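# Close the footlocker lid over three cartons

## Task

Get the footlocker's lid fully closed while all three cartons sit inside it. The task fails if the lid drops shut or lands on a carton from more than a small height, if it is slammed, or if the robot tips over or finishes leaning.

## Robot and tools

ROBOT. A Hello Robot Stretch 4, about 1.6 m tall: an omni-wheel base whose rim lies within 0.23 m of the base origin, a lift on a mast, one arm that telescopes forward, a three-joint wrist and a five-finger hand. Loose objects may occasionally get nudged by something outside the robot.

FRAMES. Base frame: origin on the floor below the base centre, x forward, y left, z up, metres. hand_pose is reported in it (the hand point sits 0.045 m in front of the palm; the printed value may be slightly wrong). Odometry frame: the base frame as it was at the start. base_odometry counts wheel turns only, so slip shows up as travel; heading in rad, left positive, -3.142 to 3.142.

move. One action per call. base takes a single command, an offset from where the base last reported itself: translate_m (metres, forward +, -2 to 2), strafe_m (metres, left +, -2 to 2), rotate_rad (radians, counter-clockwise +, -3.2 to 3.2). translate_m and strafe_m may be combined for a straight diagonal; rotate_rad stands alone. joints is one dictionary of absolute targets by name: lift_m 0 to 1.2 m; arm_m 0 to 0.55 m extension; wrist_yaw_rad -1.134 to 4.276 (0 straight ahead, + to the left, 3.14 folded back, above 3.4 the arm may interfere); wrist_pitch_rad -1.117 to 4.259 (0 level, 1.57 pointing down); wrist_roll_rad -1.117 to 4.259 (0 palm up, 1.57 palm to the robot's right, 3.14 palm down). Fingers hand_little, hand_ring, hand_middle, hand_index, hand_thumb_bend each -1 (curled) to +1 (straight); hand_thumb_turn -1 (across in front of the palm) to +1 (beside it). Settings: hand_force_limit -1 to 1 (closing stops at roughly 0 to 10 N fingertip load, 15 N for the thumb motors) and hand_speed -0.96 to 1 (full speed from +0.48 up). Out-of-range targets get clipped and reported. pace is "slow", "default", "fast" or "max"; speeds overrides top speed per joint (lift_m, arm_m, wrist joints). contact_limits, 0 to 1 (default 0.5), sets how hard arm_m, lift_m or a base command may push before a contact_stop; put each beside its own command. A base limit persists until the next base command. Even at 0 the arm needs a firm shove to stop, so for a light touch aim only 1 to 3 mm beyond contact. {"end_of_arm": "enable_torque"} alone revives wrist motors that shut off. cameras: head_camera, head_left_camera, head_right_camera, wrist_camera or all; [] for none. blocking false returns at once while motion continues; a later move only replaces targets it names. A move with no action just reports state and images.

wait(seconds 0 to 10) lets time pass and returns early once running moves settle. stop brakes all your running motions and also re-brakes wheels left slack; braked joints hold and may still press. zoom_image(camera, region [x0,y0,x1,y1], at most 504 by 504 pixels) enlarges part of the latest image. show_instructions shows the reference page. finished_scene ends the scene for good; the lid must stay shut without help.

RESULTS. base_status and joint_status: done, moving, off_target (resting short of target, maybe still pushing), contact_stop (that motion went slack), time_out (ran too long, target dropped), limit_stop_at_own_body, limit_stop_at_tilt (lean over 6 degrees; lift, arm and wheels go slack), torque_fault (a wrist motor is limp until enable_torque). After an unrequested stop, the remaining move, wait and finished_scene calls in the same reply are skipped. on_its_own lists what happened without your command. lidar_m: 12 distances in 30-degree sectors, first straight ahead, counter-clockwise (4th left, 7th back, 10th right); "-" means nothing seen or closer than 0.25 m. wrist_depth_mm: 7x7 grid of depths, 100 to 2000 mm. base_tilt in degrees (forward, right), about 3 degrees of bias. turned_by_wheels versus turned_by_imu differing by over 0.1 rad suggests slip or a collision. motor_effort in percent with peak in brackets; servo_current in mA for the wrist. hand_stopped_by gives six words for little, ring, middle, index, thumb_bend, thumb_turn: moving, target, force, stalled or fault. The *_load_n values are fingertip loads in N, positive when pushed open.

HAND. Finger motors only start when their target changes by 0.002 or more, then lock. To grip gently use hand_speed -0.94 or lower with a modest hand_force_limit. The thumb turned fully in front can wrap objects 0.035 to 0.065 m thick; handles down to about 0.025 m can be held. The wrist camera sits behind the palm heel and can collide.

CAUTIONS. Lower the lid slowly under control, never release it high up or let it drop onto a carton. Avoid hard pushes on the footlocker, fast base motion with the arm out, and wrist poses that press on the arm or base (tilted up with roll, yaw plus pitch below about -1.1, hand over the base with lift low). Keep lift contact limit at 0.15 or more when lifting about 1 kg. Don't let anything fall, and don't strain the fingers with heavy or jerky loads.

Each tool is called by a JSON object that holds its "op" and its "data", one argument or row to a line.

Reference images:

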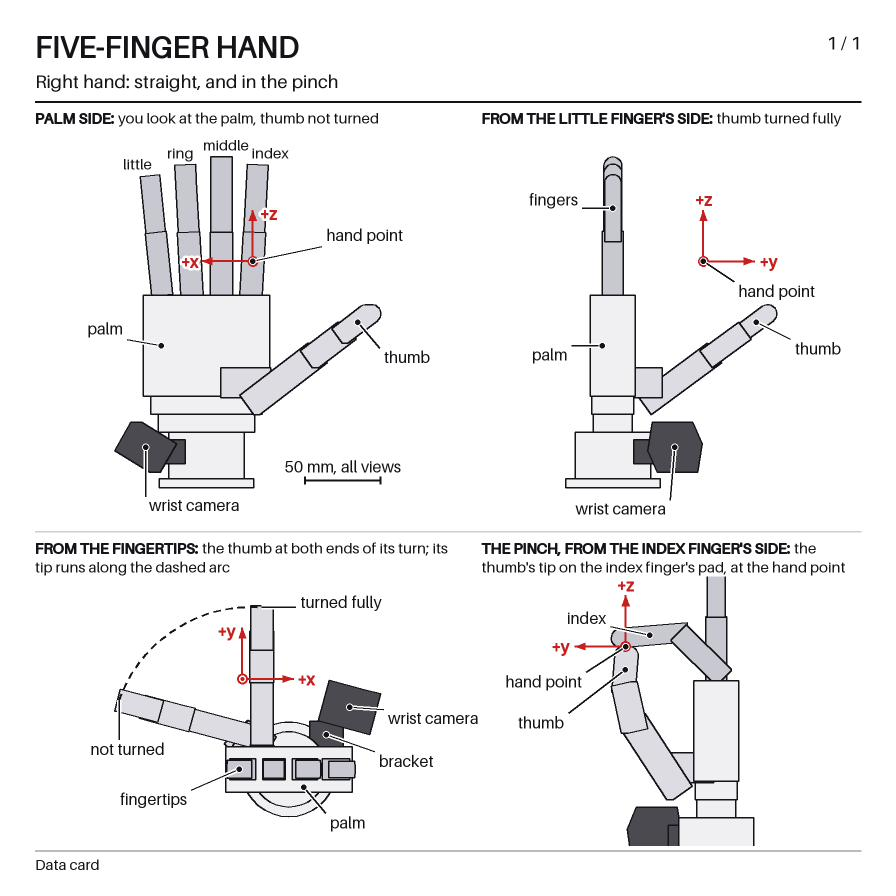

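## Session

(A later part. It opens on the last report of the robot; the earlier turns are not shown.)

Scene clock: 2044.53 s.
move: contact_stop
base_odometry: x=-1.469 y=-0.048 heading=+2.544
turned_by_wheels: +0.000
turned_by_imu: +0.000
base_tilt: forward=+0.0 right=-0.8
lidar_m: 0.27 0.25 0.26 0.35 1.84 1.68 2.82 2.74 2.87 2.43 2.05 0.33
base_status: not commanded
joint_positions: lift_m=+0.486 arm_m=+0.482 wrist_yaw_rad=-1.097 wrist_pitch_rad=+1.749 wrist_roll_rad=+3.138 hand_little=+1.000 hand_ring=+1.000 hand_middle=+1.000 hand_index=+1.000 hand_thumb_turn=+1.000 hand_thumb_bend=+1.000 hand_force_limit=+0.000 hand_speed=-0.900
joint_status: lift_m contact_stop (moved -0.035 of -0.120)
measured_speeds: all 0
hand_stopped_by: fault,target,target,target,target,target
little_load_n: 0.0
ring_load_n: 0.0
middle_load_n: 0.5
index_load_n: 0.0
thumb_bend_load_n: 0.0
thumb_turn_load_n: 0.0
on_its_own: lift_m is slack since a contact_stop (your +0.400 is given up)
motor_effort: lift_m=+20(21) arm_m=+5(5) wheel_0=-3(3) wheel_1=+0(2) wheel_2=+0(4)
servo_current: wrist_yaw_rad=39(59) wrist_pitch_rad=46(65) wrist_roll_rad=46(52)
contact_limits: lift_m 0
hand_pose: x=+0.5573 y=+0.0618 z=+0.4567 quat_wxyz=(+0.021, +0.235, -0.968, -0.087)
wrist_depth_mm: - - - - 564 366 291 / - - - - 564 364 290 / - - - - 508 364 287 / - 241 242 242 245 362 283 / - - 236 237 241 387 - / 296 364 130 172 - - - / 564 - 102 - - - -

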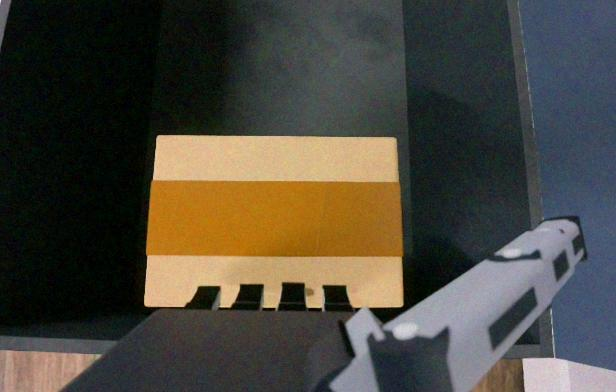

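{"op": "move", "data": {
  "joints": {"lift_m": 0.6}
}}

{"op": "move", "data": {
  "base": {"translate_m": -0.0424, "strafe_m": 0.0827},
  "joints": {"wrist_pitch_rad": 1.57},
  "pace": "slow",
  "cameras": ["wrist_camera","head_camera"]
}}

{"op": "zoom_image", "data": {
  "camera": "head_camera",
  "region": [200, 400, 340, 540]
}}

{"op": "zoom_image", "data": {
  "camera": "wrist_camera",
  "region": [150, 120, 410, 320]
}}

Scene clock: 2088.33 s.
move: done
base_odometry: x=-1.469 y=-0.048 heading=+2.544
turned_by_wheels: +0.000
turned_by_imu: -0.001
base_tilt: forward=+0.1 right=-0.7
lidar_m: 0.27 0.26 0.26 0.35 1.83 1.69 2.82 2.74 2.88 2.44 2.06 0.31
base_status: not commanded
joint_positions: lift_m=+0.600 arm_m=+0.482 wrist_yaw_rad=-1.097 wrist_pitch_rad=+1.749 wrist_roll_rad=+3.138 hand_little=+1.000 hand_ring=+1.000 hand_middle=+1.000 hand_index=+1.000 hand_thumb_turn=+1.000 hand_thumb_bend=+1.000 hand_force_limit=+0.000 hand_speed=-0.900
joint_status: all done
measured_speeds: all 0
hand_stopped_by: fault,target,target,target,target,target
little_load_n: 0.5
ring_load_n: 0.0
middle_load_n: 0.0
index_load_n: 0.0
thumb_bend_load_n: 0.0
thumb_turn_load_n: 0.0
motor_effort: lift_m=+26(31) arm_m=+5(5) wheel_0=-3(3) wheel_1=+0(0) wheel_2=+0(1)
servo_current: wrist_yaw_rad=46(46) wrist_pitch_rad=52(65) wrist_roll_rad=39(52)
hand_pose: x=+0.5573 y=+0.0618 z=+0.5707 quat_wxyz=(+0.021, +0.235, -0.968, -0.087)
wrist_depth_mm: 564 - - - 564 410 334 / 549 - - - 564 402 322 / 535 - - - 564 399 320 / 521 - - - 549 392 324 / 603 - 351 351 554 399 - / 691 375 130 172 549 - - / 676 - 102 - - - -
pictures: none

Scene clock: 2090.53 s.
move: done
base_odometry: x=-1.481 y=-0.140 heading=+2.544
turned_by_wheels: +0.000
turned_by_imu: +0.000
base_tilt: forward=+0.0 right=-0.9
lidar_m: 0.25 0.26 0.25 0.35 1.74 1.62 2.82 2.74 2.88 2.55 2.15 0.32
base_status: done
joint_positions: lift_m=+0.600 arm_m=+0.482 wrist_yaw_rad=-1.097 wrist_pitch_rad=+1.572 wrist_roll_rad=+3.138 hand_little=+1.000 hand_ring=+1.000 hand_middle=+1.000 hand_index=+1.000 hand_thumb_turn=+1.000 hand_thumb_bend=+1.000 hand_force_limit=+0.000 hand_speed=-0.900
joint_status: all done
measured_speeds: all 0
hand_stopped_by: fault,target,target,target,target,target
little_load_n: 0.0
ring_load_n: 0.0
middle_load_n: 0.0
index_load_n: 0.0
thumb_bend_load_n: 0.0
thumb_turn_load_n: 0.0
motor_effort: lift_m=+26(27) arm_m=+5(5) wheel_0=-3(7) wheel_1=+3(13) wheel_2=+3(8)
servo_current: wrist_yaw_rad=46(52) wrist_pitch_rad=52(85) wrist_roll_rad=39(52)
hand_pose: x=+0.5746 y=+0.0279 z=+0.5565 quat_wxyz=(+0.000, +0.236, -0.972, -0.001)
wrist_depth_mm: 500 - - - 564 387 320 / 500 - - - 559 387 320 / 500 - - - 559 387 320 / 715 - - - 554 384 320 / 707 - 340 342 544 387 - / 707 459 167 172 544 - - / 707 - 102 - - - -
pictures: head_camera, wrist_camera

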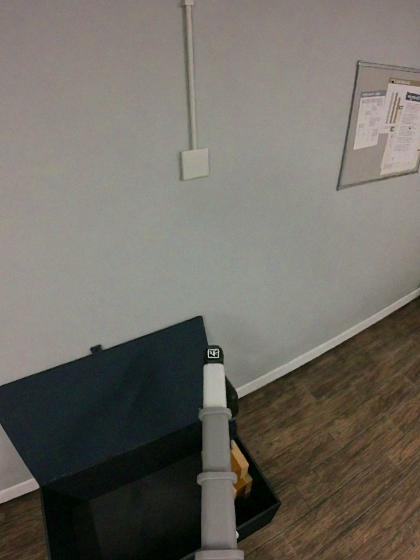

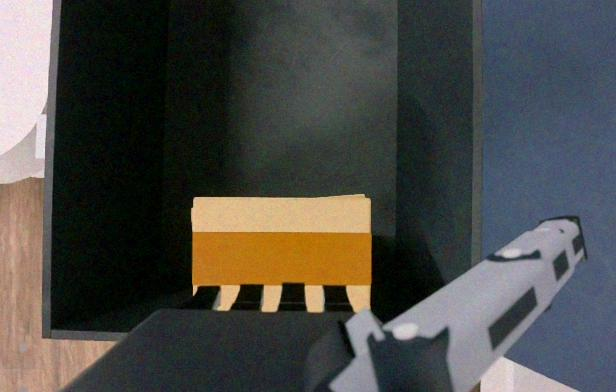

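Scaled by 3.600 from the camera's image (finer frame: 1200x1600).

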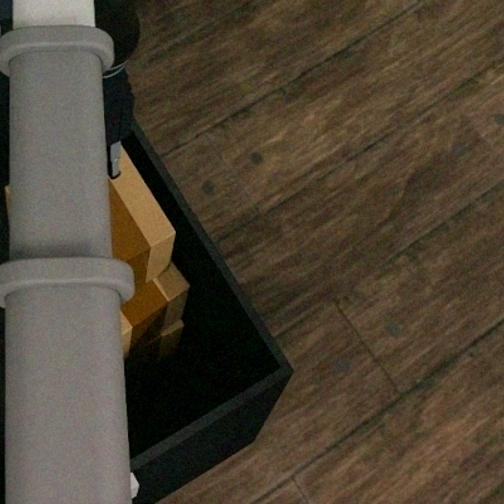

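Scaled by 1.938.

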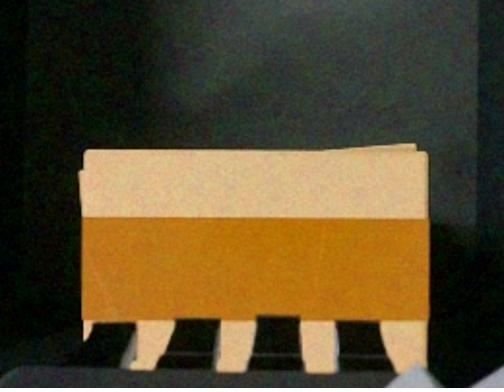

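{"op": "move", "data": {
  "joints": {"lift_m": 0.65, "arm_m": 0.25}
}}

{"op": "move", "data": {
  "base": {"rotate_rad": 0.459},
  "joints": {"wrist_yaw_rad": 1.5708, "wrist_roll_rad": 0.0, "wrist_pitch_rad": 1.57},
  "cameras": ["wrist_camera","head_camera"]
}}

Scene clock: 2513.43 s.
move: done
base_odometry: x=-1.481 y=-0.140 heading=+2.544
turned_by_wheels: +0.000
turned_by_imu: -0.001
base_tilt: forward=+0.1 right=-0.8
lidar_m: 0.25 0.27 0.28 0.37 1.74 1.60 2.81 2.73 2.85 2.54 2.14 0.33
base_status: not commanded
joint_positions: lift_m=+0.650 arm_m=+0.250 wrist_yaw_rad=-1.097 wrist_pitch_rad=+1.572 wrist_roll_rad=+3.138 hand_little=+1.000 hand_ring=+1.000 hand_middle=+1.000 hand_index=+1.000 hand_thumb_turn=+1.000 hand_thumb_bend=+1.000 hand_force_limit=+0.000 hand_speed=-0.900
joint_status: all done
measured_speeds: all 0
hand_stopped_by: fault,target,target,target,target,target
little_load_n: 0.0
ring_load_n: 0.0
middle_load_n: 0.0
index_load_n: 0.0
thumb_bend_load_n: 0.0
thumb_turn_load_n: 0.0
motor_effort: lift_m=+26(30) arm_m=-6(8) wheel_0=-3(3) wheel_1=+3(3) wheel_2=+3(4)
servo_current: wrist_yaw_rad=46(59) wrist_pitch_rad=46(59) wrist_roll_rad=39(46)
hand_pose: x=+0.3429 y=+0.0279 z=+0.6065 quat_wxyz=(+0.000, +0.236, -0.972, -0.001)
wrist_depth_mm: 554 554 768 - - - 554 / 549 554 559 - - 699 554 / 549 549 554 - - 691 554 / 549 549 597 - - 683 554 / 759 759 768 - 615 597 - / 759 759 167 172 - - - / 759 - 102 - - - -
pictures: none

Scene clock: 2515.80 s.
move: done
base_odometry: x=-1.481 y=-0.140 heading=+3.003
turned_by_wheels: +0.459
turned_by_imu: +0.450
base_tilt: forward=+0.2 right=-0.9
lidar_m: 0.25 0.25 0.34 1.70 1.59 1.80 2.77 2.85 2.57 2.15 0.31 0.25
base_status: done
joint_positions: lift_m=+0.650 arm_m=+0.250 wrist_yaw_rad=+1.567 wrist_pitch_rad=+1.572 wrist_roll_rad=+0.002 hand_little=+1.000 hand_ring=+1.000 hand_middle=+1.000 hand_index=+1.000 hand_thumb_turn=+1.000 hand_thumb_bend=+1.000 hand_force_limit=+0.000 hand_speed=-0.900
joint_status: all done
measured_speeds: all 0
hand_stopped_by: fault,target,target,target,target,target
little_load_n: 0.0
ring_load_n: 0.0
middle_load_n: 0.0
index_load_n: 0.0
thumb_bend_load_n: 0.0
thumb_turn_load_n: 0.0
motor_effort: lift_m=+26(27) arm_m=-6(7) wheel_0=+0(8) wheel_1=-1(12) wheel_2=-1(10)
servo_current: wrist_yaw_rad=46(124) wrist_pitch_rad=52(98) wrist_roll_rad=46(98)
hand_pose: x=+0.5396 y=+0.0595 z=+0.6064 quat_wxyz=(+0.000, +0.003, +1.000, +0.000)
wrist_depth_mm: 750 - - - 574 392 320 / 750 - - - 580 392 324 / 549 - - - 585 389 315 / 544 - - - 585 392 325 / 544 - - - 585 410 - / 549 - 129 172 585 - - / 759 - 102 - - - -
pictures: head_camera, wrist_camera

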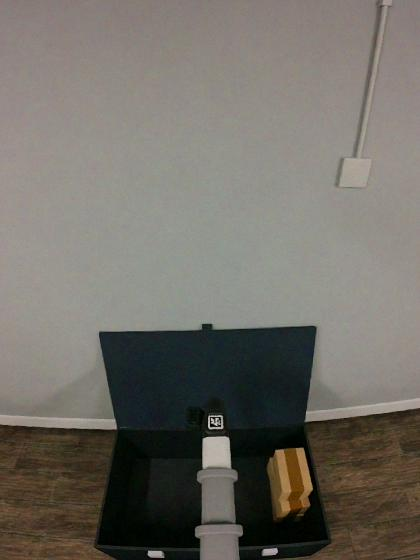

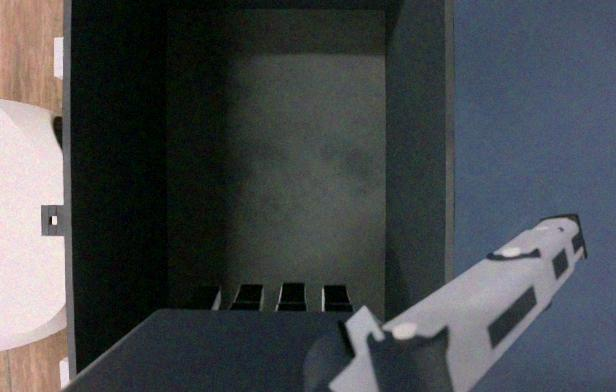

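{"op": "move", "data": {
  "base": {"translate_m": -0.01, "strafe_m": -0.377},
  "joints": {"lift_m": 0.6},
  "pace": "slow",
  "cameras": ["wrist_camera","head_camera"]
}}

{"op": "zoom_image", "data": {
  "camera": "wrist_camera",
  "region": [140, 140, 440, 320]
}}

Scene clock: 2537.93 s.
move: done
base_odometry: x=-1.419 y=+0.232 heading=+3.003
turned_by_wheels: +0.000
turned_by_imu: -0.001
base_tilt: forward=+0.2 right=-0.9
lidar_m: 0.25 0.26 0.35 2.11 1.93 2.28 2.73 2.85 2.17 1.76 1.26 0.89
base_status: done
joint_positions: lift_m=+0.600 arm_m=+0.250 wrist_yaw_rad=+1.567 wrist_pitch_rad=+1.572 wrist_roll_rad=+0.002 hand_little=+1.000 hand_ring=+1.000 hand_middle=+1.000 hand_index=+1.000 hand_thumb_turn=+1.000 hand_thumb_bend=+1.000 hand_force_limit=+0.000 hand_speed=-0.900
joint_status: all done
measured_speeds: all 0
hand_stopped_by: fault,target,target,target,target,target
little_load_n: 0.0
ring_load_n: 0.0
middle_load_n: 0.0
index_load_n: 0.0
thumb_bend_load_n: 0.0
thumb_turn_load_n: 0.0
motor_effort: lift_m=+18(26) arm_m=-6(7) wheel_0=+3(8) wheel_1=-3(14) wheel_2=+1(7)
servo_current: wrist_yaw_rad=46(52) wrist_pitch_rad=52(59) wrist_roll_rad=39(59)
hand_pose: x=+0.5396 y=+0.0595 z=+0.5570 quat_wxyz=(+0.000, +0.003, +1.000, +0.000)
wrist_depth_mm: 377 - - - 597 377 310 / 699 - - - 544 379 303 / 500 - 338 340 544 379 315 / 496 - 340 591 549 382 315 / 500 609 715 715 723 384 - / 508 715 167 172 723 - - / 715 - 102 - - - -
pictures: head_camera, wrist_camera

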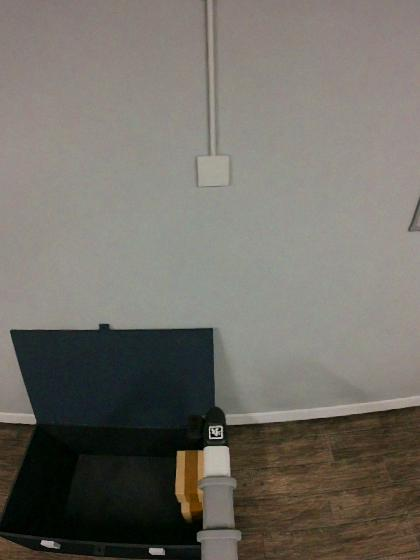

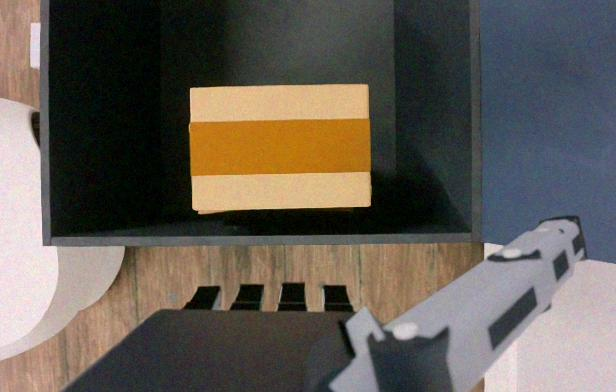

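Scaled by 1.680.

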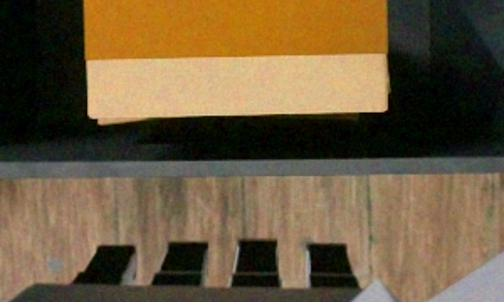

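{"op": "move", "data": {
  "base": {"strafe_m": 0.002},
  "joints": {"lift_m": 0.5, "arm_m": 0.15, "wrist_pitch_rad": 1.45},
  "pace": "slow",
  "cameras": ["wrist_camera"]
}}

{"op": "zoom_image", "data": {
  "camera": "wrist_camera",
  "region": [160, 180, 460, 360]
}}

Scene clock: 2568.73 s.
move: done
base_odometry: x=-1.419 y=+0.230 heading=+3.003
turned_by_wheels: +0.000
turned_by_imu: -0.001
base_tilt: forward=+0.1 right=-1.0
lidar_m: 0.25 0.25 0.36 2.11 1.94 2.29 2.77 2.85 2.22 1.79 1.24 0.89
base_status: done
joint_positions: lift_m=+0.500 arm_m=+0.150 wrist_yaw_rad=+1.568 wrist_pitch_rad=+1.453 wrist_roll_rad=+0.002 hand_little=+1.000 hand_ring=+1.000 hand_middle=+1.000 hand_index=+1.000 hand_thumb_turn=+1.000 hand_thumb_bend=+1.000 hand_force_limit=+0.000 hand_speed=-0.900
joint_status: all done
measured_speeds: all 0
hand_stopped_by: fault,target,target,target,target,target
little_load_n: 0.0
ring_load_n: 0.0
middle_load_n: 0.0
index_load_n: 0.0
thumb_bend_load_n: 0.0
thumb_turn_load_n: 0.0
motor_effort: lift_m=+18(20) arm_m=-6(8) wheel_0=-1(5) wheel_1=-2(7) wheel_2=+0(2)
servo_current: wrist_yaw_rad=46(59) wrist_pitch_rad=59(85) wrist_roll_rad=46(59)
hand_pose: x=+0.4397 y=+0.0853 z=+0.4657 quat_wxyz=(+0.000, +0.003, +0.998, +0.059)
wrist_depth_mm: 647 - - - - 521 407 / 640 - - - - 521 392 / 521 - - 254 - 253 373 / 413 - - 251 250 251 355 / 404 - - 362 - - - / 394 279 167 172 322 - - / 389 - 102 - - - -

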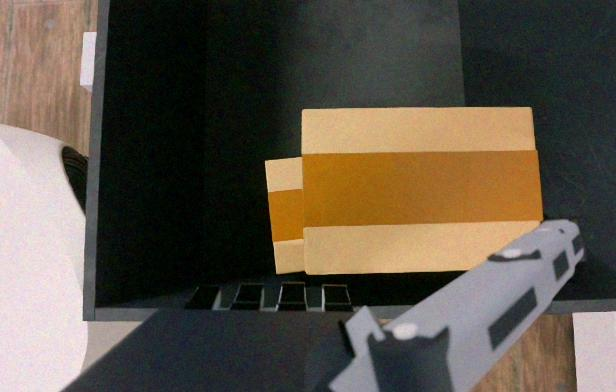

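Scaled by 1.680.

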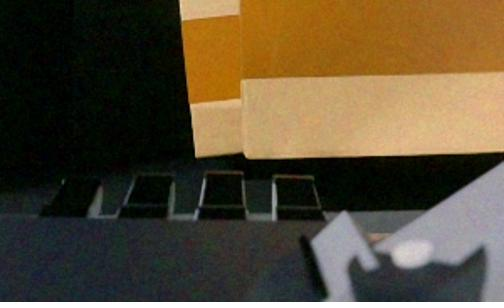

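{"op": "move", "data": {
  "base": {"strafe_m": 0.0015},
  "pace": "slow"
}}

{"op": "move", "data": {
  "joints": {"lift_m": 0.402},
  "speeds": {"lift_m": 0.04},
  "contact_limits": {"lift_m": 0.0},
  "cameras": ["wrist_camera"]
}}

Scene clock: 2582.70 s.
move: done
base_odometry: x=-1.420 y=+0.229 heading=+3.003
turned_by_wheels: +0.000
turned_by_imu: -0.001
base_tilt: forward=+0.0 right=-0.9
lidar_m: 0.25 0.26 0.36 2.11 1.92 2.27 2.75 2.84 2.18 1.76 1.26 0.90
base_status: done
joint_positions: lift_m=+0.500 arm_m=+0.150 wrist_yaw_rad=+1.568 wrist_pitch_rad=+1.453 wrist_roll_rad=+0.002 hand_little=+1.000 hand_ring=+1.000 hand_middle=+1.000 hand_index=+1.000 hand_thumb_turn=+1.000 hand_thumb_bend=+1.000 hand_force_limit=+0.000 hand_speed=-0.900
joint_status: not commanded
measured_speeds: all 0
hand_stopped_by: fault,target,target,target,target,target
little_load_n: 0.0
ring_load_n: 0.0
middle_load_n: 0.0
index_load_n: -0.5
thumb_bend_load_n: 0.0
thumb_turn_load_n: 0.0
motor_effort: lift_m=+18(19) arm_m=-6(7) wheel_0=-3(6) wheel_1=+0(8) wheel_2=+0(1)
servo_current: wrist_yaw_rad=33(52) wrist_pitch_rad=52(59) wrist_roll_rad=59(59)
hand_pose: x=+0.4397 y=+0.0853 z=+0.4657 quat_wxyz=(+0.000, +0.003, +0.998, +0.059)
wrist_depth_mm: 654 - - - - 525 410 / 640 - - - - 521 394 / 480 - - 254 - - 375 / 410 - - 251 250 251 357 / 402 - - 362 - - - / 394 285 167 172 336 - - / 392 - 102 - - - -
pictures: none

Scene clock: 2585.57 s.
move: done
base_odometry: x=-1.420 y=+0.229 heading=+3.003
turned_by_wheels: +0.000
turned_by_imu: +0.000
base_tilt: forward=+0.1 right=-0.8
lidar_m: 0.26 0.26 0.36 2.10 1.92 2.28 2.75 2.83 2.20 1.77 1.26 0.90
base_status: not commanded
joint_positions: lift_m=+0.402 arm_m=+0.150 wrist_yaw_rad=+1.568 wrist_pitch_rad=+1.453 wrist_roll_rad=+0.002 hand_little=+1.000 hand_ring=+1.000 hand_middle=+1.000 hand_index=+1.000 hand_thumb_turn=+1.000 hand_thumb_bend=+1.000 hand_force_limit=+0.000 hand_speed=-0.900
joint_status: all done
measured_speeds: all 0
hand_stopped_by: fault,target,target,target,target,target
little_load_n: 0.0
ring_load_n: 0.0
middle_load_n: 0.0
index_load_n: 0.0
thumb_bend_load_n: 0.0
thumb_turn_load_n: 0.0
motor_effort: lift_m=+18(21) arm_m=-7(7) wheel_0=-3(3) wheel_1=+0(0) wheel_2=+0(1)
servo_current: wrist_yaw_rad=39(52) wrist_pitch_rad=52(65) wrist_roll_rad=46(59)
contact_limits: lift_m 0
hand_pose: x=+0.4397 y=+0.0853 z=+0.3677 quat_wxyz=(+0.000, +0.003, +0.998, +0.059)
wrist_depth_mm: - - - - 157 158 370 / - - - 155 156 156 157 / - - - 153 153 153 154 / - - - 151 150 151 152 / - - - 150 149 149 - / - 248 167 147 147 - - / 191 - 102 - - - -

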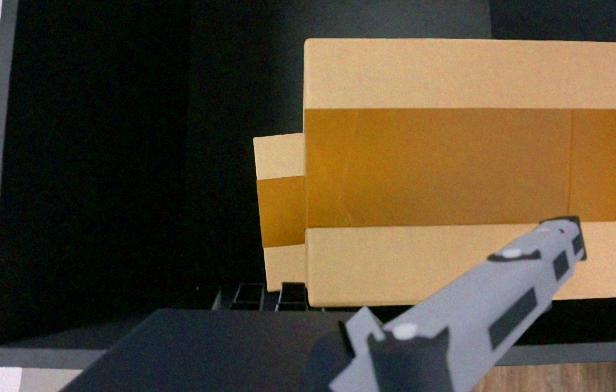

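{"op": "move", "data": {
  "base": {"strafe_m": 0.02},
  "pace": "slow",
  "cameras": ["wrist_camera"]
}}

Scene clock: 2592.97 s.
move: done
base_odometry: x=-1.422 y=+0.209 heading=+3.003
turned_by_wheels: +0.000
turned_by_imu: +0.000
base_tilt: forward=+0.1 right=-0.8
lidar_m: 0.25 0.25 0.36 2.07 1.88 2.22 2.75 2.86 2.22 1.79 1.27 0.90
base_status: done
joint_positions: lift_m=+0.402 arm_m=+0.150 wrist_yaw_rad=+1.568 wrist_pitch_rad=+1.453 wrist_roll_rad=+0.002 hand_little=+1.000 hand_ring=+1.000 hand_middle=+1.000 hand_index=+1.000 hand_thumb_turn=+1.000 hand_thumb_bend=+1.000 hand_force_limit=+0.000 hand_speed=-0.900
joint_status: not commanded
measured_speeds: all 0
hand_stopped_by: fault,target,target,target,target,target
little_load_n: 0.0
ring_load_n: 0.0
middle_load_n: 0.0
index_load_n: 0.0
thumb_bend_load_n: 0.0
thumb_turn_load_n: 0.0
motor_effort: lift_m=+18(19) arm_m=-5(7) wheel_0=-4(8) wheel_1=+3(8) wheel_2=-1(4)
servo_current: wrist_yaw_rad=46(46) wrist_pitch_rad=52(59) wrist_roll_rad=52(59)
contact_limits: lift_m 0
hand_pose: x=+0.4397 y=+0.0853 z=+0.3677 quat_wxyz=(+0.000, +0.003, +0.998, +0.059)
wrist_depth_mm: - - - - 157 158 366 / - - - 154 155 156 156 / - - - 151 151 151 152 / - - - 148 148 148 150 / - - - 146 145 146 - / - 285 130 143 143 - - / 211 - 102 - - - -

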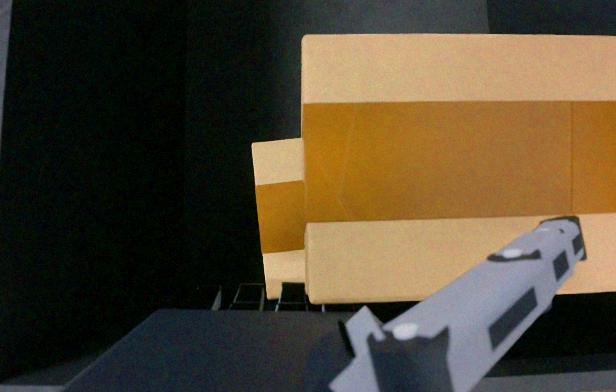

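{"op": "move", "data": {
  "base": {"strafe_m": -0.021},
  "pace": "slow"
}}

{"op": "move", "data": {
  "joints": {"lift_m": 0.62},
  "speeds": {"lift_m": 0.1}
}}

{"op": "move", "data": {
  "base": {"strafe_m": -0.0434},
  "joints": {"wrist_roll_rad": 3.14, "wrist_pitch_rad": 0.28, "arm_m": 0.21, "hand_index": 0.0, "hand_middle": 0.0, "hand_ring": 0.0},
  "pace": "slow"
}}

{"op": "move", "data": {
  "joints": {"lift_m": 0.4},
  "cameras": ["wrist_camera","head_camera"]
}}

{"op": "zoom_image", "data": {
  "camera": "head_camera",
  "region": [120, 400, 260, 540]
}}

Scene clock: 2784.00 s.
move: done
base_odometry: x=-1.419 y=+0.230 heading=+3.003
turned_by_wheels: +0.000
turned_by_imu: -0.001
base_tilt: forward=+0.1 right=-0.8
lidar_m: 0.25 0.25 0.36 2.09 1.92 2.28 2.74 2.85 2.21 1.75 1.26 0.90
base_status: done
joint_positions: lift_m=+0.402 arm_m=+0.150 wrist_yaw_rad=+1.568 wrist_pitch_rad=+1.453 wrist_roll_rad=+0.002 hand_little=+1.000 hand_ring=+1.000 hand_middle=+1.000 hand_index=+1.000 hand_thumb_turn=+1.000 hand_thumb_bend=+1.000 hand_force_limit=+0.000 hand_speed=-0.900
joint_status: not commanded
measured_speeds: all 0
hand_stopped_by: fault,target,target,target,target,target
little_load_n: 0.0
ring_load_n: 0.0
middle_load_n: 0.0
index_load_n: 0.0
thumb_bend_load_n: 0.0
thumb_turn_load_n: 0.0
motor_effort: lift_m=+19(20) arm_m=-5(6) wheel_0=+2(5) wheel_1=-3(11) wheel_2=+0(3)
servo_current: wrist_yaw_rad=39(52) wrist_pitch_rad=46(59) wrist_roll_rad=39(52)
contact_limits: lift_m 0
hand_pose: x=+0.4397 y=+0.0853 z=+0.3676 quat_wxyz=(+0.000, +0.003, +0.998, +0.059)
wrist_depth_mm: - - - - 157 158 368 / - - - 155 156 156 157 / - - - 153 153 153 154 / - - - 151 150 151 152 / - - - 149 149 149 - / - 244 167 147 273 - - / 190 - 102 - - - -
pictures: none

Scene clock: 2786.80 s.
move: done
base_odometry: x=-1.419 y=+0.230 heading=+3.003
turned_by_wheels: +0.000
turned_by_imu: +0.000
base_tilt: forward=+0.1 right=-0.8
lidar_m: 0.26 0.26 0.36 2.09 1.93 2.29 2.73 2.85 2.15 1.77 1.24 0.90
base_status: not commanded
joint_positions: lift_m=+0.620 arm_m=+0.150 wrist_yaw_rad=+1.568 wrist_pitch_rad=+1.453 wrist_roll_rad=+0.002 hand_little=+1.000 hand_ring=+1.000 hand_middle=+1.000 hand_index=+1.000 hand_thumb_turn=+1.000 hand_thumb_bend=+1.000 hand_force_limit=+0.000 hand_speed=-0.900
joint_status: all done
measured_speeds: all 0
hand_stopped_by: fault,target,target,target,target,target
little_load_n: 0.0
ring_load_n: 0.0
middle_load_n: 0.0
index_load_n: 0.0
thumb_bend_load_n: 0.0
thumb_turn_load_n: 0.0
motor_effort: lift_m=+26(30) arm_m=-6(6) wheel_0=+2(2) wheel_1=-3(3) wheel_2=+0(1)
servo_current: wrist_yaw_rad=46(52) wrist_pitch_rad=52(65) wrist_roll_rad=39(52)
hand_pose: x=+0.4397 y=+0.0853 z=+0.5851 quat_wxyz=(+0.000, +0.003, +0.998, +0.059)
wrist_depth_mm: 768 778 - - - 549 413 / 759 768 - - - 554 413 / 759 750 - - - 525 413 / 525 544 - 370 370 492 410 / 517 525 - 484 - 492 - / 512 517 167 172 723 - - / 504 - 102 - - - -
pictures: none

Scene clock: 2790.87 s.
move: done
base_odometry: x=-1.413 y=+0.273 heading=+3.003
turned_by_wheels: +0.000
turned_by_imu: +0.000
base_tilt: forward=-0.1 right=-0.9
lidar_m: 0.25 0.27 0.35 2.14 1.91 2.42 2.76 2.84 2.13 1.71 1.26 0.90
base_status: done
joint_positions: lift_m=+0.620 arm_m=+0.210 wrist_yaw_rad=+1.568 wrist_pitch_rad=+0.289 wrist_roll_rad=+3.138 hand_little=+1.000 hand_ring=+0.000 hand_middle=+0.000 hand_index=+0.000 hand_thumb_turn=+1.000 hand_thumb_bend=+1.000 hand_force_limit=+0.000 hand_speed=-0.900
joint_status: all done
measured_speeds: all 0
hand_stopped_by: fault,target,target,target,target,target
little_load_n: 0.0
ring_load_n: 0.0
middle_load_n: 0.0
index_load_n: 0.0
thumb_bend_load_n: 0.0
thumb_turn_load_n: 0.0
motor_effort: lift_m=+26(27) arm_m=+6(7) wheel_0=+2(8) wheel_1=-2(8) wheel_2=+0(4)
servo_current: wrist_yaw_rad=39(52) wrist_pitch_rad=65(189) wrist_roll_rad=39(98)
hand_pose: x=+0.4382 y=+0.1949 z=+0.6770 quat_wxyz=(-0.598, +0.802, +0.000, +0.002)
wrist_depth_mm: 402 621 - - - 1025 1025 / 418 - - - 1308 1229 1229 / 430 - 1708 1863 1756 1618 1661 / - - 176 178 - - - / - - 171 172 - - - / - 127 151 153 - - - / - - 102 - - - -
pictures: none

Scene clock: 2792.87 s.
move: done
base_odometry: x=-1.413 y=+0.273 heading=+3.003
turned_by_wheels: +0.000
turned_by_imu: +0.000
base_tilt: forward=+0.0 right=-0.8
lidar_m: 0.28 0.25 0.34 2.15 1.93 2.39 2.75 2.83 2.14 1.71 1.26 0.89
base_status: not commanded
joint_positions: lift_m=+0.400 arm_m=+0.210 wrist_yaw_rad=+1.568 wrist_pitch_rad=+0.289 wrist_roll_rad=+3.138 hand_little=+1.000 hand_ring=+0.000 hand_middle=+0.000 hand_index=+0.000 hand_thumb_turn=+1.000 hand_thumb_bend=+1.000 hand_force_limit=+0.000 hand_speed=-0.900
joint_status: all done
measured_speeds: all 0
hand_stopped_by: fault,target,target,target,target,target
little_load_n: 0.0
ring_load_n: 0.0
middle_load_n: 0.0
index_load_n: 0.0
thumb_bend_load_n: 0.0
thumb_turn_load_n: -0.5
motor_effort: lift_m=+18(24) arm_m=+6(7) wheel_0=+2(2) wheel_1=-2(3) wheel_2=+0(1)
servo_current: wrist_yaw_rad=39(46) wrist_pitch_rad=65(72) wrist_roll_rad=39(52)
hand_pose: x=+0.4382 y=+0.1950 z=+0.4577 quat_wxyz=(-0.598, +0.801, +0.000, +0.002)
wrist_depth_mm: 178 173 173 174 - - - / 364 535 - - - - - / 368 535 - - - - 1138 / 394 585 177 177 - 1661 1708 / 407 - 171 172 - - - / 418 127 151 153 - - - / - - 102 - - - -
pictures: head_camera, wrist_camera

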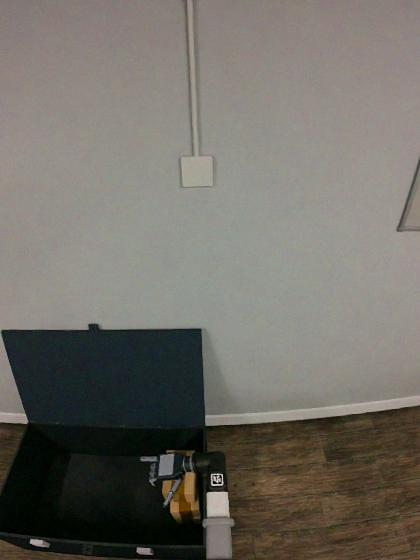

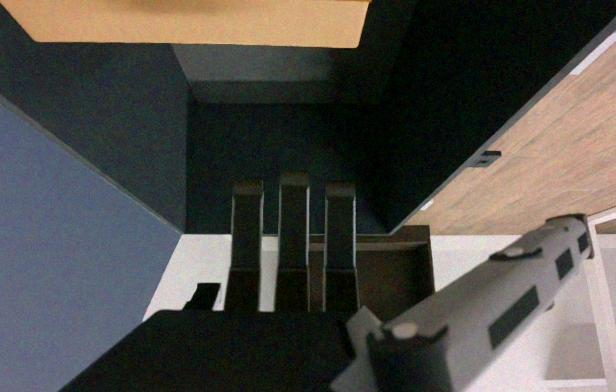

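Scaled by 3.600 from the camera's image (finer frame: 1200x1600).

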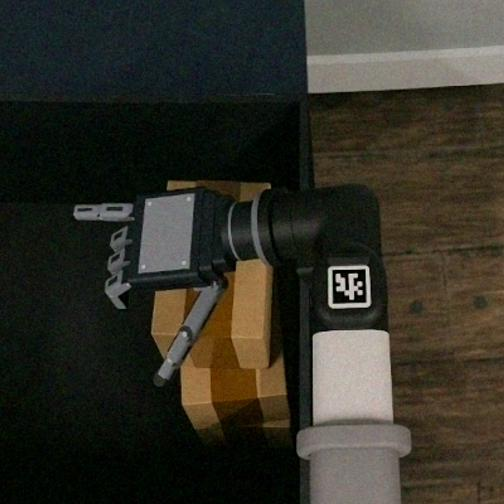

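{"op": "move", "data": {
  "base": {"strafe_m": 0.006},
  "joints": {"arm_m": 0.217, "lift_m": 0.31},
  "pace": "slow",
  "cameras": ["wrist_camera","head_camera"]
}}

{"op": "zoom_image", "data": {
  "camera": "head_camera",
  "region": [120, 400, 260, 540]
}}

Scene clock: 2817.30 s.
move: done
base_odometry: x=-1.414 y=+0.267 heading=+3.003
turned_by_wheels: +0.000
turned_by_imu: +0.001
base_tilt: forward=+0.1 right=-0.9
lidar_m: 0.27 0.25 0.33 2.13 1.94 2.39 2.75 2.85 2.14 1.75 1.22 0.90
base_status: done
joint_positions: lift_m=+0.310 arm_m=+0.217 wrist_yaw_rad=+1.568 wrist_pitch_rad=+0.289 wrist_roll_rad=+3.138 hand_little=+1.000 hand_ring=+0.000 hand_middle=+0.000 hand_index=+0.000 hand_thumb_turn=+1.000 hand_thumb_bend=+1.000 hand_force_limit=+0.000 hand_speed=-0.900
joint_status: all done
measured_speeds: all 0
hand_stopped_by: fault,target,target,target,target,target
little_load_n: 0.0
ring_load_n: 0.0
middle_load_n: 0.0
index_load_n: 0.0
thumb_bend_load_n: 0.0
thumb_turn_load_n: 0.0
motor_effort: lift_m=+18(20) arm_m=+6(8) wheel_0=-1(5) wheel_1=+3(8) wheel_2=+0(3)
servo_current: wrist_yaw_rad=39(52) wrist_pitch_rad=52(72) wrist_roll_rad=39(52)
hand_pose: x=+0.4452 y=+0.1950 z=+0.3677 quat_wxyz=(-0.598, +0.801, +0.000, +0.002)
wrist_depth_mm: - - - - - - - / - - - - - - - / - - - - - - - / 133 119 120 120 120 - - / 377 574 172 171 - - - / 387 127 151 153 - - - / 407 - 102 - - - -
pictures: head_camera, wrist_camera

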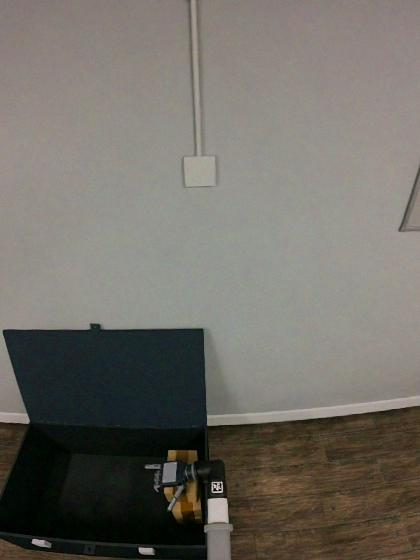

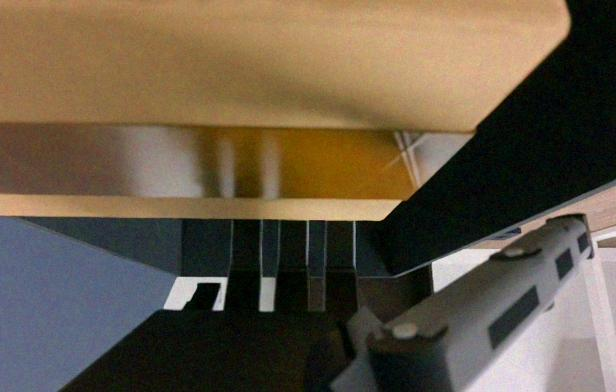

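Scaled by 3.600 from the camera's image (finer frame: 1200x1600).

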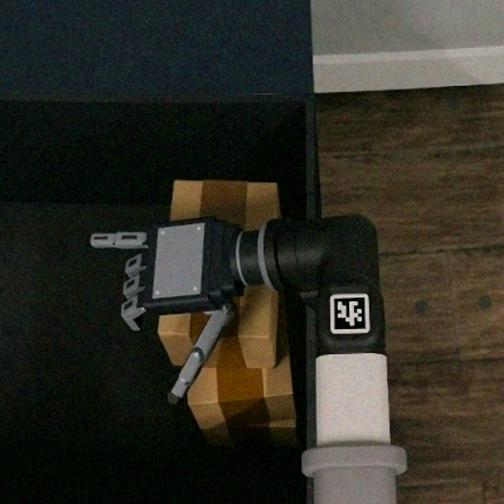

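{"op": "move", "data": {
  "joints": {"lift_m": 0.272},
  "speeds": {"lift_m": 0.02},
  "contact_limits": {"lift_m": 0.0},
  "cameras": ["wrist_camera","head_camera"]
}}

{"op": "zoom_image", "data": {
  "camera": "head_camera",
  "region": [140, 440, 240, 540]
}}

Scene clock: 2826.77 s.
move: done
base_odometry: x=-1.414 y=+0.267 heading=+3.003
turned_by_wheels: +0.000
turned_by_imu: -0.001
base_tilt: forward=+0.1 right=-0.8
lidar_m: 0.25 0.25 0.36 2.14 1.93 2.38 2.75 2.84 2.15 1.73 1.24 0.89
base_status: not commanded
joint_positions: lift_m=+0.273 arm_m=+0.217 wrist_yaw_rad=+1.568 wrist_pitch_rad=+0.280 wrist_roll_rad=+3.140 hand_little=+1.000 hand_ring=+0.000 hand_middle=+0.000 hand_index=+0.000 hand_thumb_turn=+1.000 hand_thumb_bend=+1.000 hand_force_limit=+0.000 hand_speed=-0.900
joint_status: all done
measured_speeds: all 0
hand_stopped_by: fault,target,target,target,target,target
little_load_n: 0.0
ring_load_n: 0.0
middle_load_n: 0.0
index_load_n: 0.0
thumb_bend_load_n: 0.0
thumb_turn_load_n: 0.0
motor_effort: lift_m=+12(20) arm_m=+6(7) wheel_0=-1(2) wheel_1=+3(3) wheel_2=+1(1)
servo_current: wrist_yaw_rad=46(52) wrist_pitch_rad=46(72) wrist_roll_rad=46(52)
contact_limits: lift_m 0
hand_pose: x=+0.4450 y=+0.1960 z=+0.3319 quat_wxyz=(-0.601, +0.799, -0.001, +0.001)
wrist_depth_mm: - - - - - - - / - - - - - - - / - - - - - - - / - - - - - - - / - - - - - - - / 377 - 128 131 - - - / 394 - 102 - - - -
pictures: head_camera, wrist_camera

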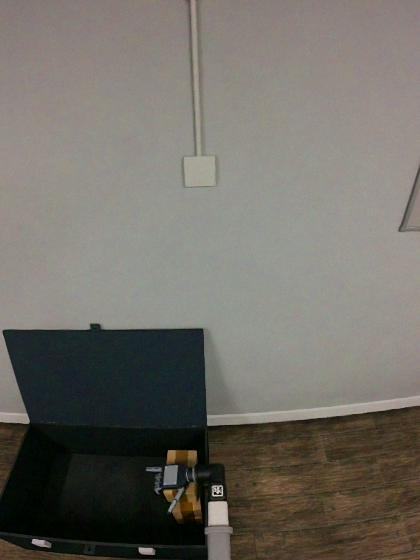

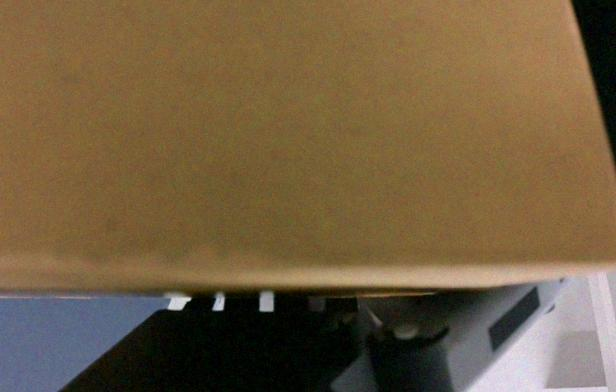

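Scaled by 5.040 from the camera's image (finer frame: 1200x1600).

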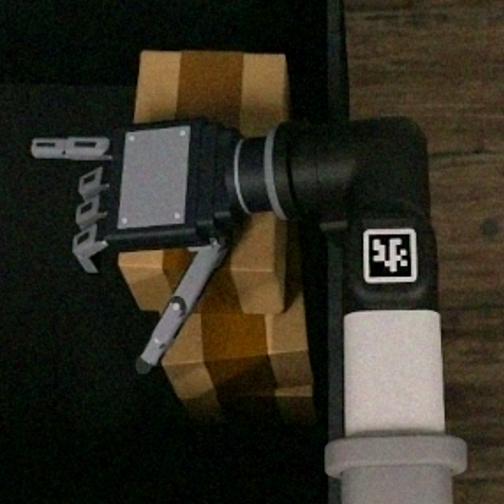

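{"op": "move", "data": {
  "base": {"strafe_m": 0.02},
  "joints": {"lift_m": 0.280, "wrist_pitch_rad": 0.327},
  "speeds": {"lift_m": 0.02, "wrist_pitch_rad": 0.1},
  "pace": "slow",
  "cameras": ["wrist_camera","head_camera"]
}}

{"op": "zoom_image", "data": {
  "camera": "head_camera",
  "region": [140, 440, 240, 540]
}}

Scene clock: 2841.90 s.
move: done
base_odometry: x=-1.417 y=+0.247 heading=+3.002
turned_by_wheels: +0.000
turned_by_imu: -0.003
base_tilt: forward=+0.0 right=-0.8
lidar_m: 0.25 0.26 0.36 2.11 1.93 2.32 2.72 2.83 2.19 1.76 1.26 0.91
base_status: done
joint_positions: lift_m=+0.280 arm_m=+0.217 wrist_yaw_rad=+1.568 wrist_pitch_rad=+0.322 wrist_roll_rad=+3.140 hand_little=+1.000 hand_ring=+0.000 hand_middle=+0.000 hand_index=+0.000 hand_thumb_turn=+1.000 hand_thumb_bend=+1.000 hand_force_limit=+0.000 hand_speed=-0.900
joint_status: all done
measured_speeds: all 0
hand_stopped_by: fault,target,target,target,target,target
little_load_n: 0.0
ring_load_n: 0.0
middle_load_n: 0.0
index_load_n: 0.0
thumb_bend_load_n: 0.0
thumb_turn_load_n: 0.0
motor_effort: lift_m=+21(26) arm_m=+6(6) wheel_0=-4(9) wheel_1=+2(12) wheel_2=+0(4)
servo_current: wrist_yaw_rad=46(52) wrist_pitch_rad=46(85) wrist_roll_rad=39(59)
hand_pose: x=+0.4450 y=+0.1908 z=+0.3310 quat_wxyz=(-0.584, +0.811, -0.001, +0.001)
wrist_depth_mm: - - - - - - - / - - - - - - - / - - - - - - - / - - - - - - - / - - - - - - - / 375 107 119 131 - - - / 389 - 102 - - - -
pictures: head_camera, wrist_camera

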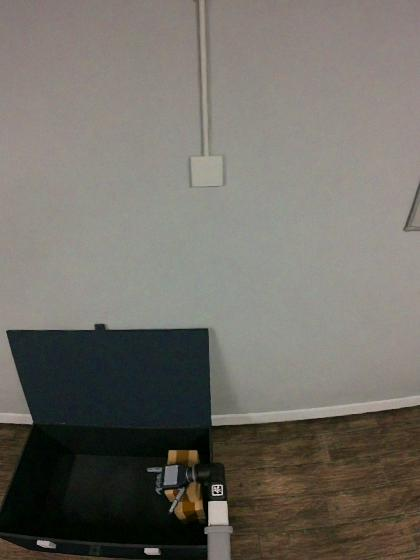

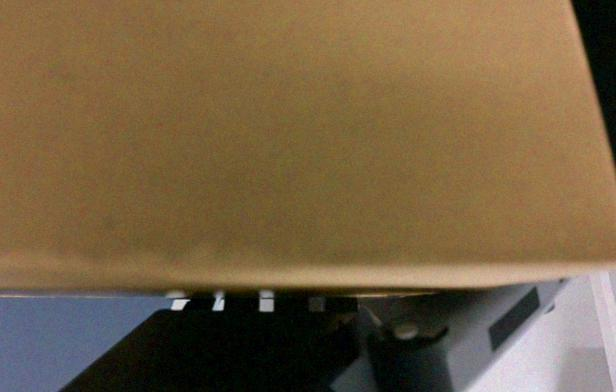

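Scaled by 5.040 from the camera's image (finer frame: 1200x1600).

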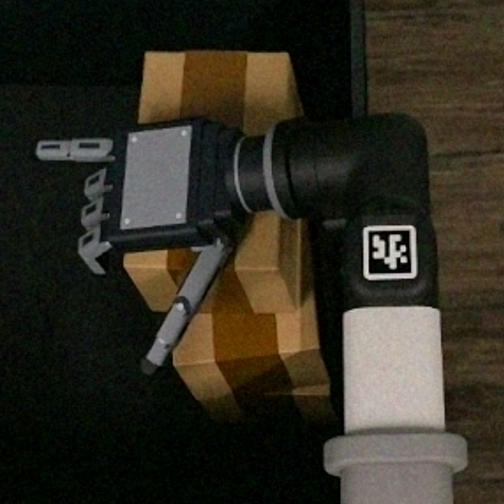

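{"op": "move", "data": {
  "base": {"strafe_m": 0.0249},
  "joints": {"lift_m": 0.2912, "wrist_pitch_rad": 0.38},
  "speeds": {"lift_m": 0.03, "wrist_pitch_rad": 0.15},
  "pace": "slow",
  "cameras": ["wrist_camera","head_camera"]
}}

{"op": "zoom_image", "data": {
  "camera": "head_camera",
  "region": [140, 440, 240, 540]
}}

Scene clock: 2880.73 s.
move: done
base_odometry: x=-1.420 y=+0.223 heading=+3.003
turned_by_wheels: +0.000
turned_by_imu: +0.001
base_tilt: forward=+0.0 right=-0.9
lidar_m: 0.28 0.25 0.37 2.08 1.90 2.30 2.75 2.86 2.20 1.79 1.24 0.90
base_status: done
joint_positions: lift_m=+0.291 arm_m=+0.217 wrist_yaw_rad=+1.568 wrist_pitch_rad=+0.379 wrist_roll_rad=+3.140 hand_little=+1.000 hand_ring=+0.000 hand_middle=+0.000 hand_index=+0.000 hand_thumb_turn=+1.000 hand_thumb_bend=+1.000 hand_force_limit=+0.000 hand_speed=-0.900
joint_status: all done
measured_speeds: all 0
hand_stopped_by: fault,target,target,target,target,target
little_load_n: 0.0
ring_load_n: 0.0
middle_load_n: 0.0
index_load_n: 0.0
thumb_bend_load_n: 0.0
thumb_turn_load_n: 0.0
motor_effort: lift_m=+23(25) arm_m=+6(6) wheel_0=-1(9) wheel_1=+3(14) wheel_2=+0(3)
servo_current: wrist_yaw_rad=46(52) wrist_pitch_rad=52(72) wrist_roll_rad=39(52)
hand_pose: x=+0.4450 y=+0.1832 z=+0.3313 quat_wxyz=(-0.561, +0.828, -0.001, +0.001)
wrist_depth_mm: - - - - - - - / - - - - - - - / - - - - - - - / - - - - - - - / - - - - - - - / 368 117 119 121 - - - / 389 - 102 - - - -
pictures: head_camera, wrist_camera

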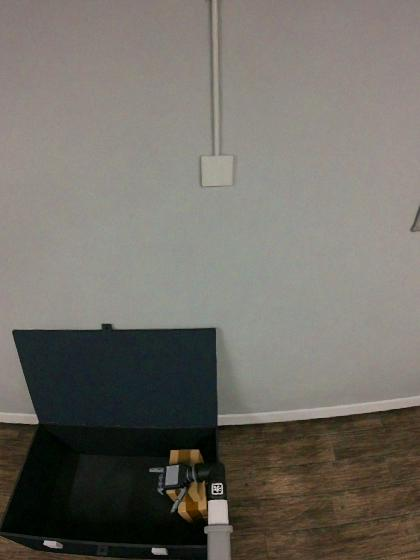

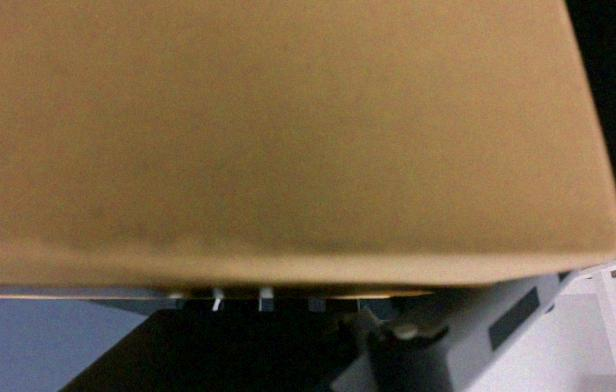

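Scaled by 5.040 from the camera's image (finer frame: 1200x1600).

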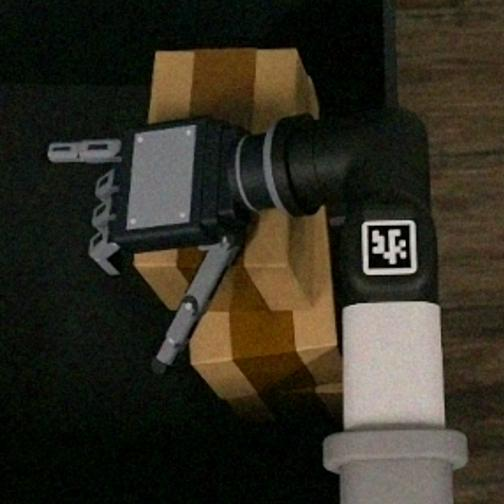

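{"op": "move", "data": {
  "base": {"strafe_m": 0.0348},
  "joints": {"lift_m": 0.3023, "wrist_pitch_rad": 0.455},
  "speeds": {"lift_m": 0.025, "wrist_pitch_rad": 0.16},
  "pace": "slow",
  "cameras": ["wrist_camera","head_camera"]
}}

{"op": "zoom_image", "data": {
  "camera": "head_camera",
  "region": [140, 440, 240, 540]
}}

Scene clock: 2891.63 s.
move: done
base_odometry: x=-1.425 y=+0.188 heading=+3.002
turned_by_wheels: +0.000
turned_by_imu: -0.002
base_tilt: forward=+0.0 right=-0.8
lidar_m: 0.25 0.25 0.37 2.06 1.89 2.22 2.74 2.86 2.24 1.81 1.26 0.89
base_status: done
joint_positions: lift_m=+0.302 arm_m=+0.217 wrist_yaw_rad=+1.568 wrist_pitch_rad=+0.456 wrist_roll_rad=+3.140 hand_little=+1.000 hand_ring=+0.000 hand_middle=+0.000 hand_index=+0.000 hand_thumb_turn=+1.000 hand_thumb_bend=+1.000 hand_force_limit=+0.000 hand_speed=-0.900
joint_status: all done
measured_speeds: all 0
hand_stopped_by: fault,target,target,target,target,target
little_load_n: 0.0
ring_load_n: 0.0
middle_load_n: 0.0
index_load_n: 0.0
thumb_bend_load_n: 0.0
thumb_turn_load_n: 0.0
motor_effort: lift_m=+26(27) arm_m=+5(6) wheel_0=-3(7) wheel_1=+2(13) wheel_2=+0(4)
servo_current: wrist_yaw_rad=52(52) wrist_pitch_rad=39(98) wrist_roll_rad=59(59)
hand_pose: x=+0.4450 y=+0.1721 z=+0.3287 quat_wxyz=(-0.529, +0.849, -0.001, +0.001)
wrist_depth_mm: - - - - - - - / - - - - - - - / - - - - - - - / - - - - - - - / - - - - - - - / 357 488 151 153 - - - / 382 - 102 - - - -
pictures: head_camera, wrist_camera

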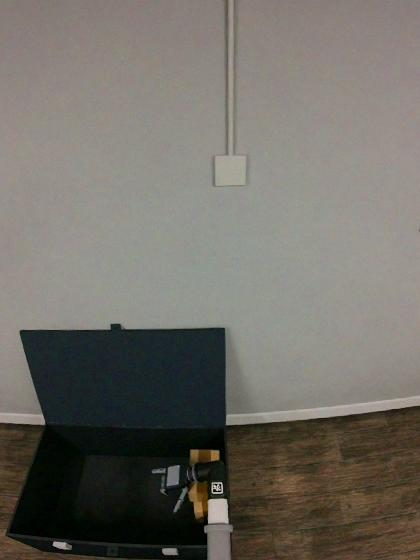

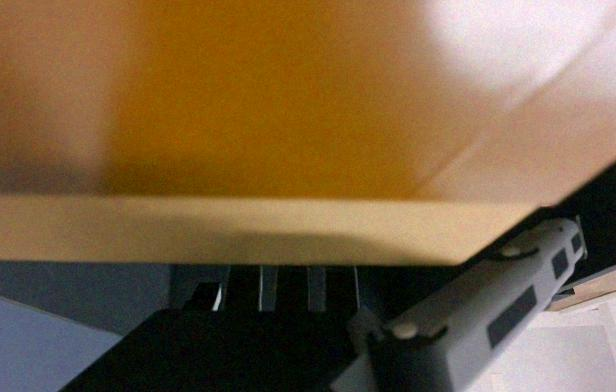

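Scaled by 5.040 from the camera's image (finer frame: 1200x1600).

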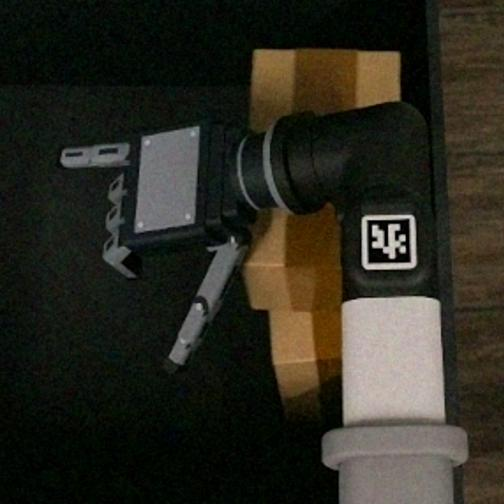

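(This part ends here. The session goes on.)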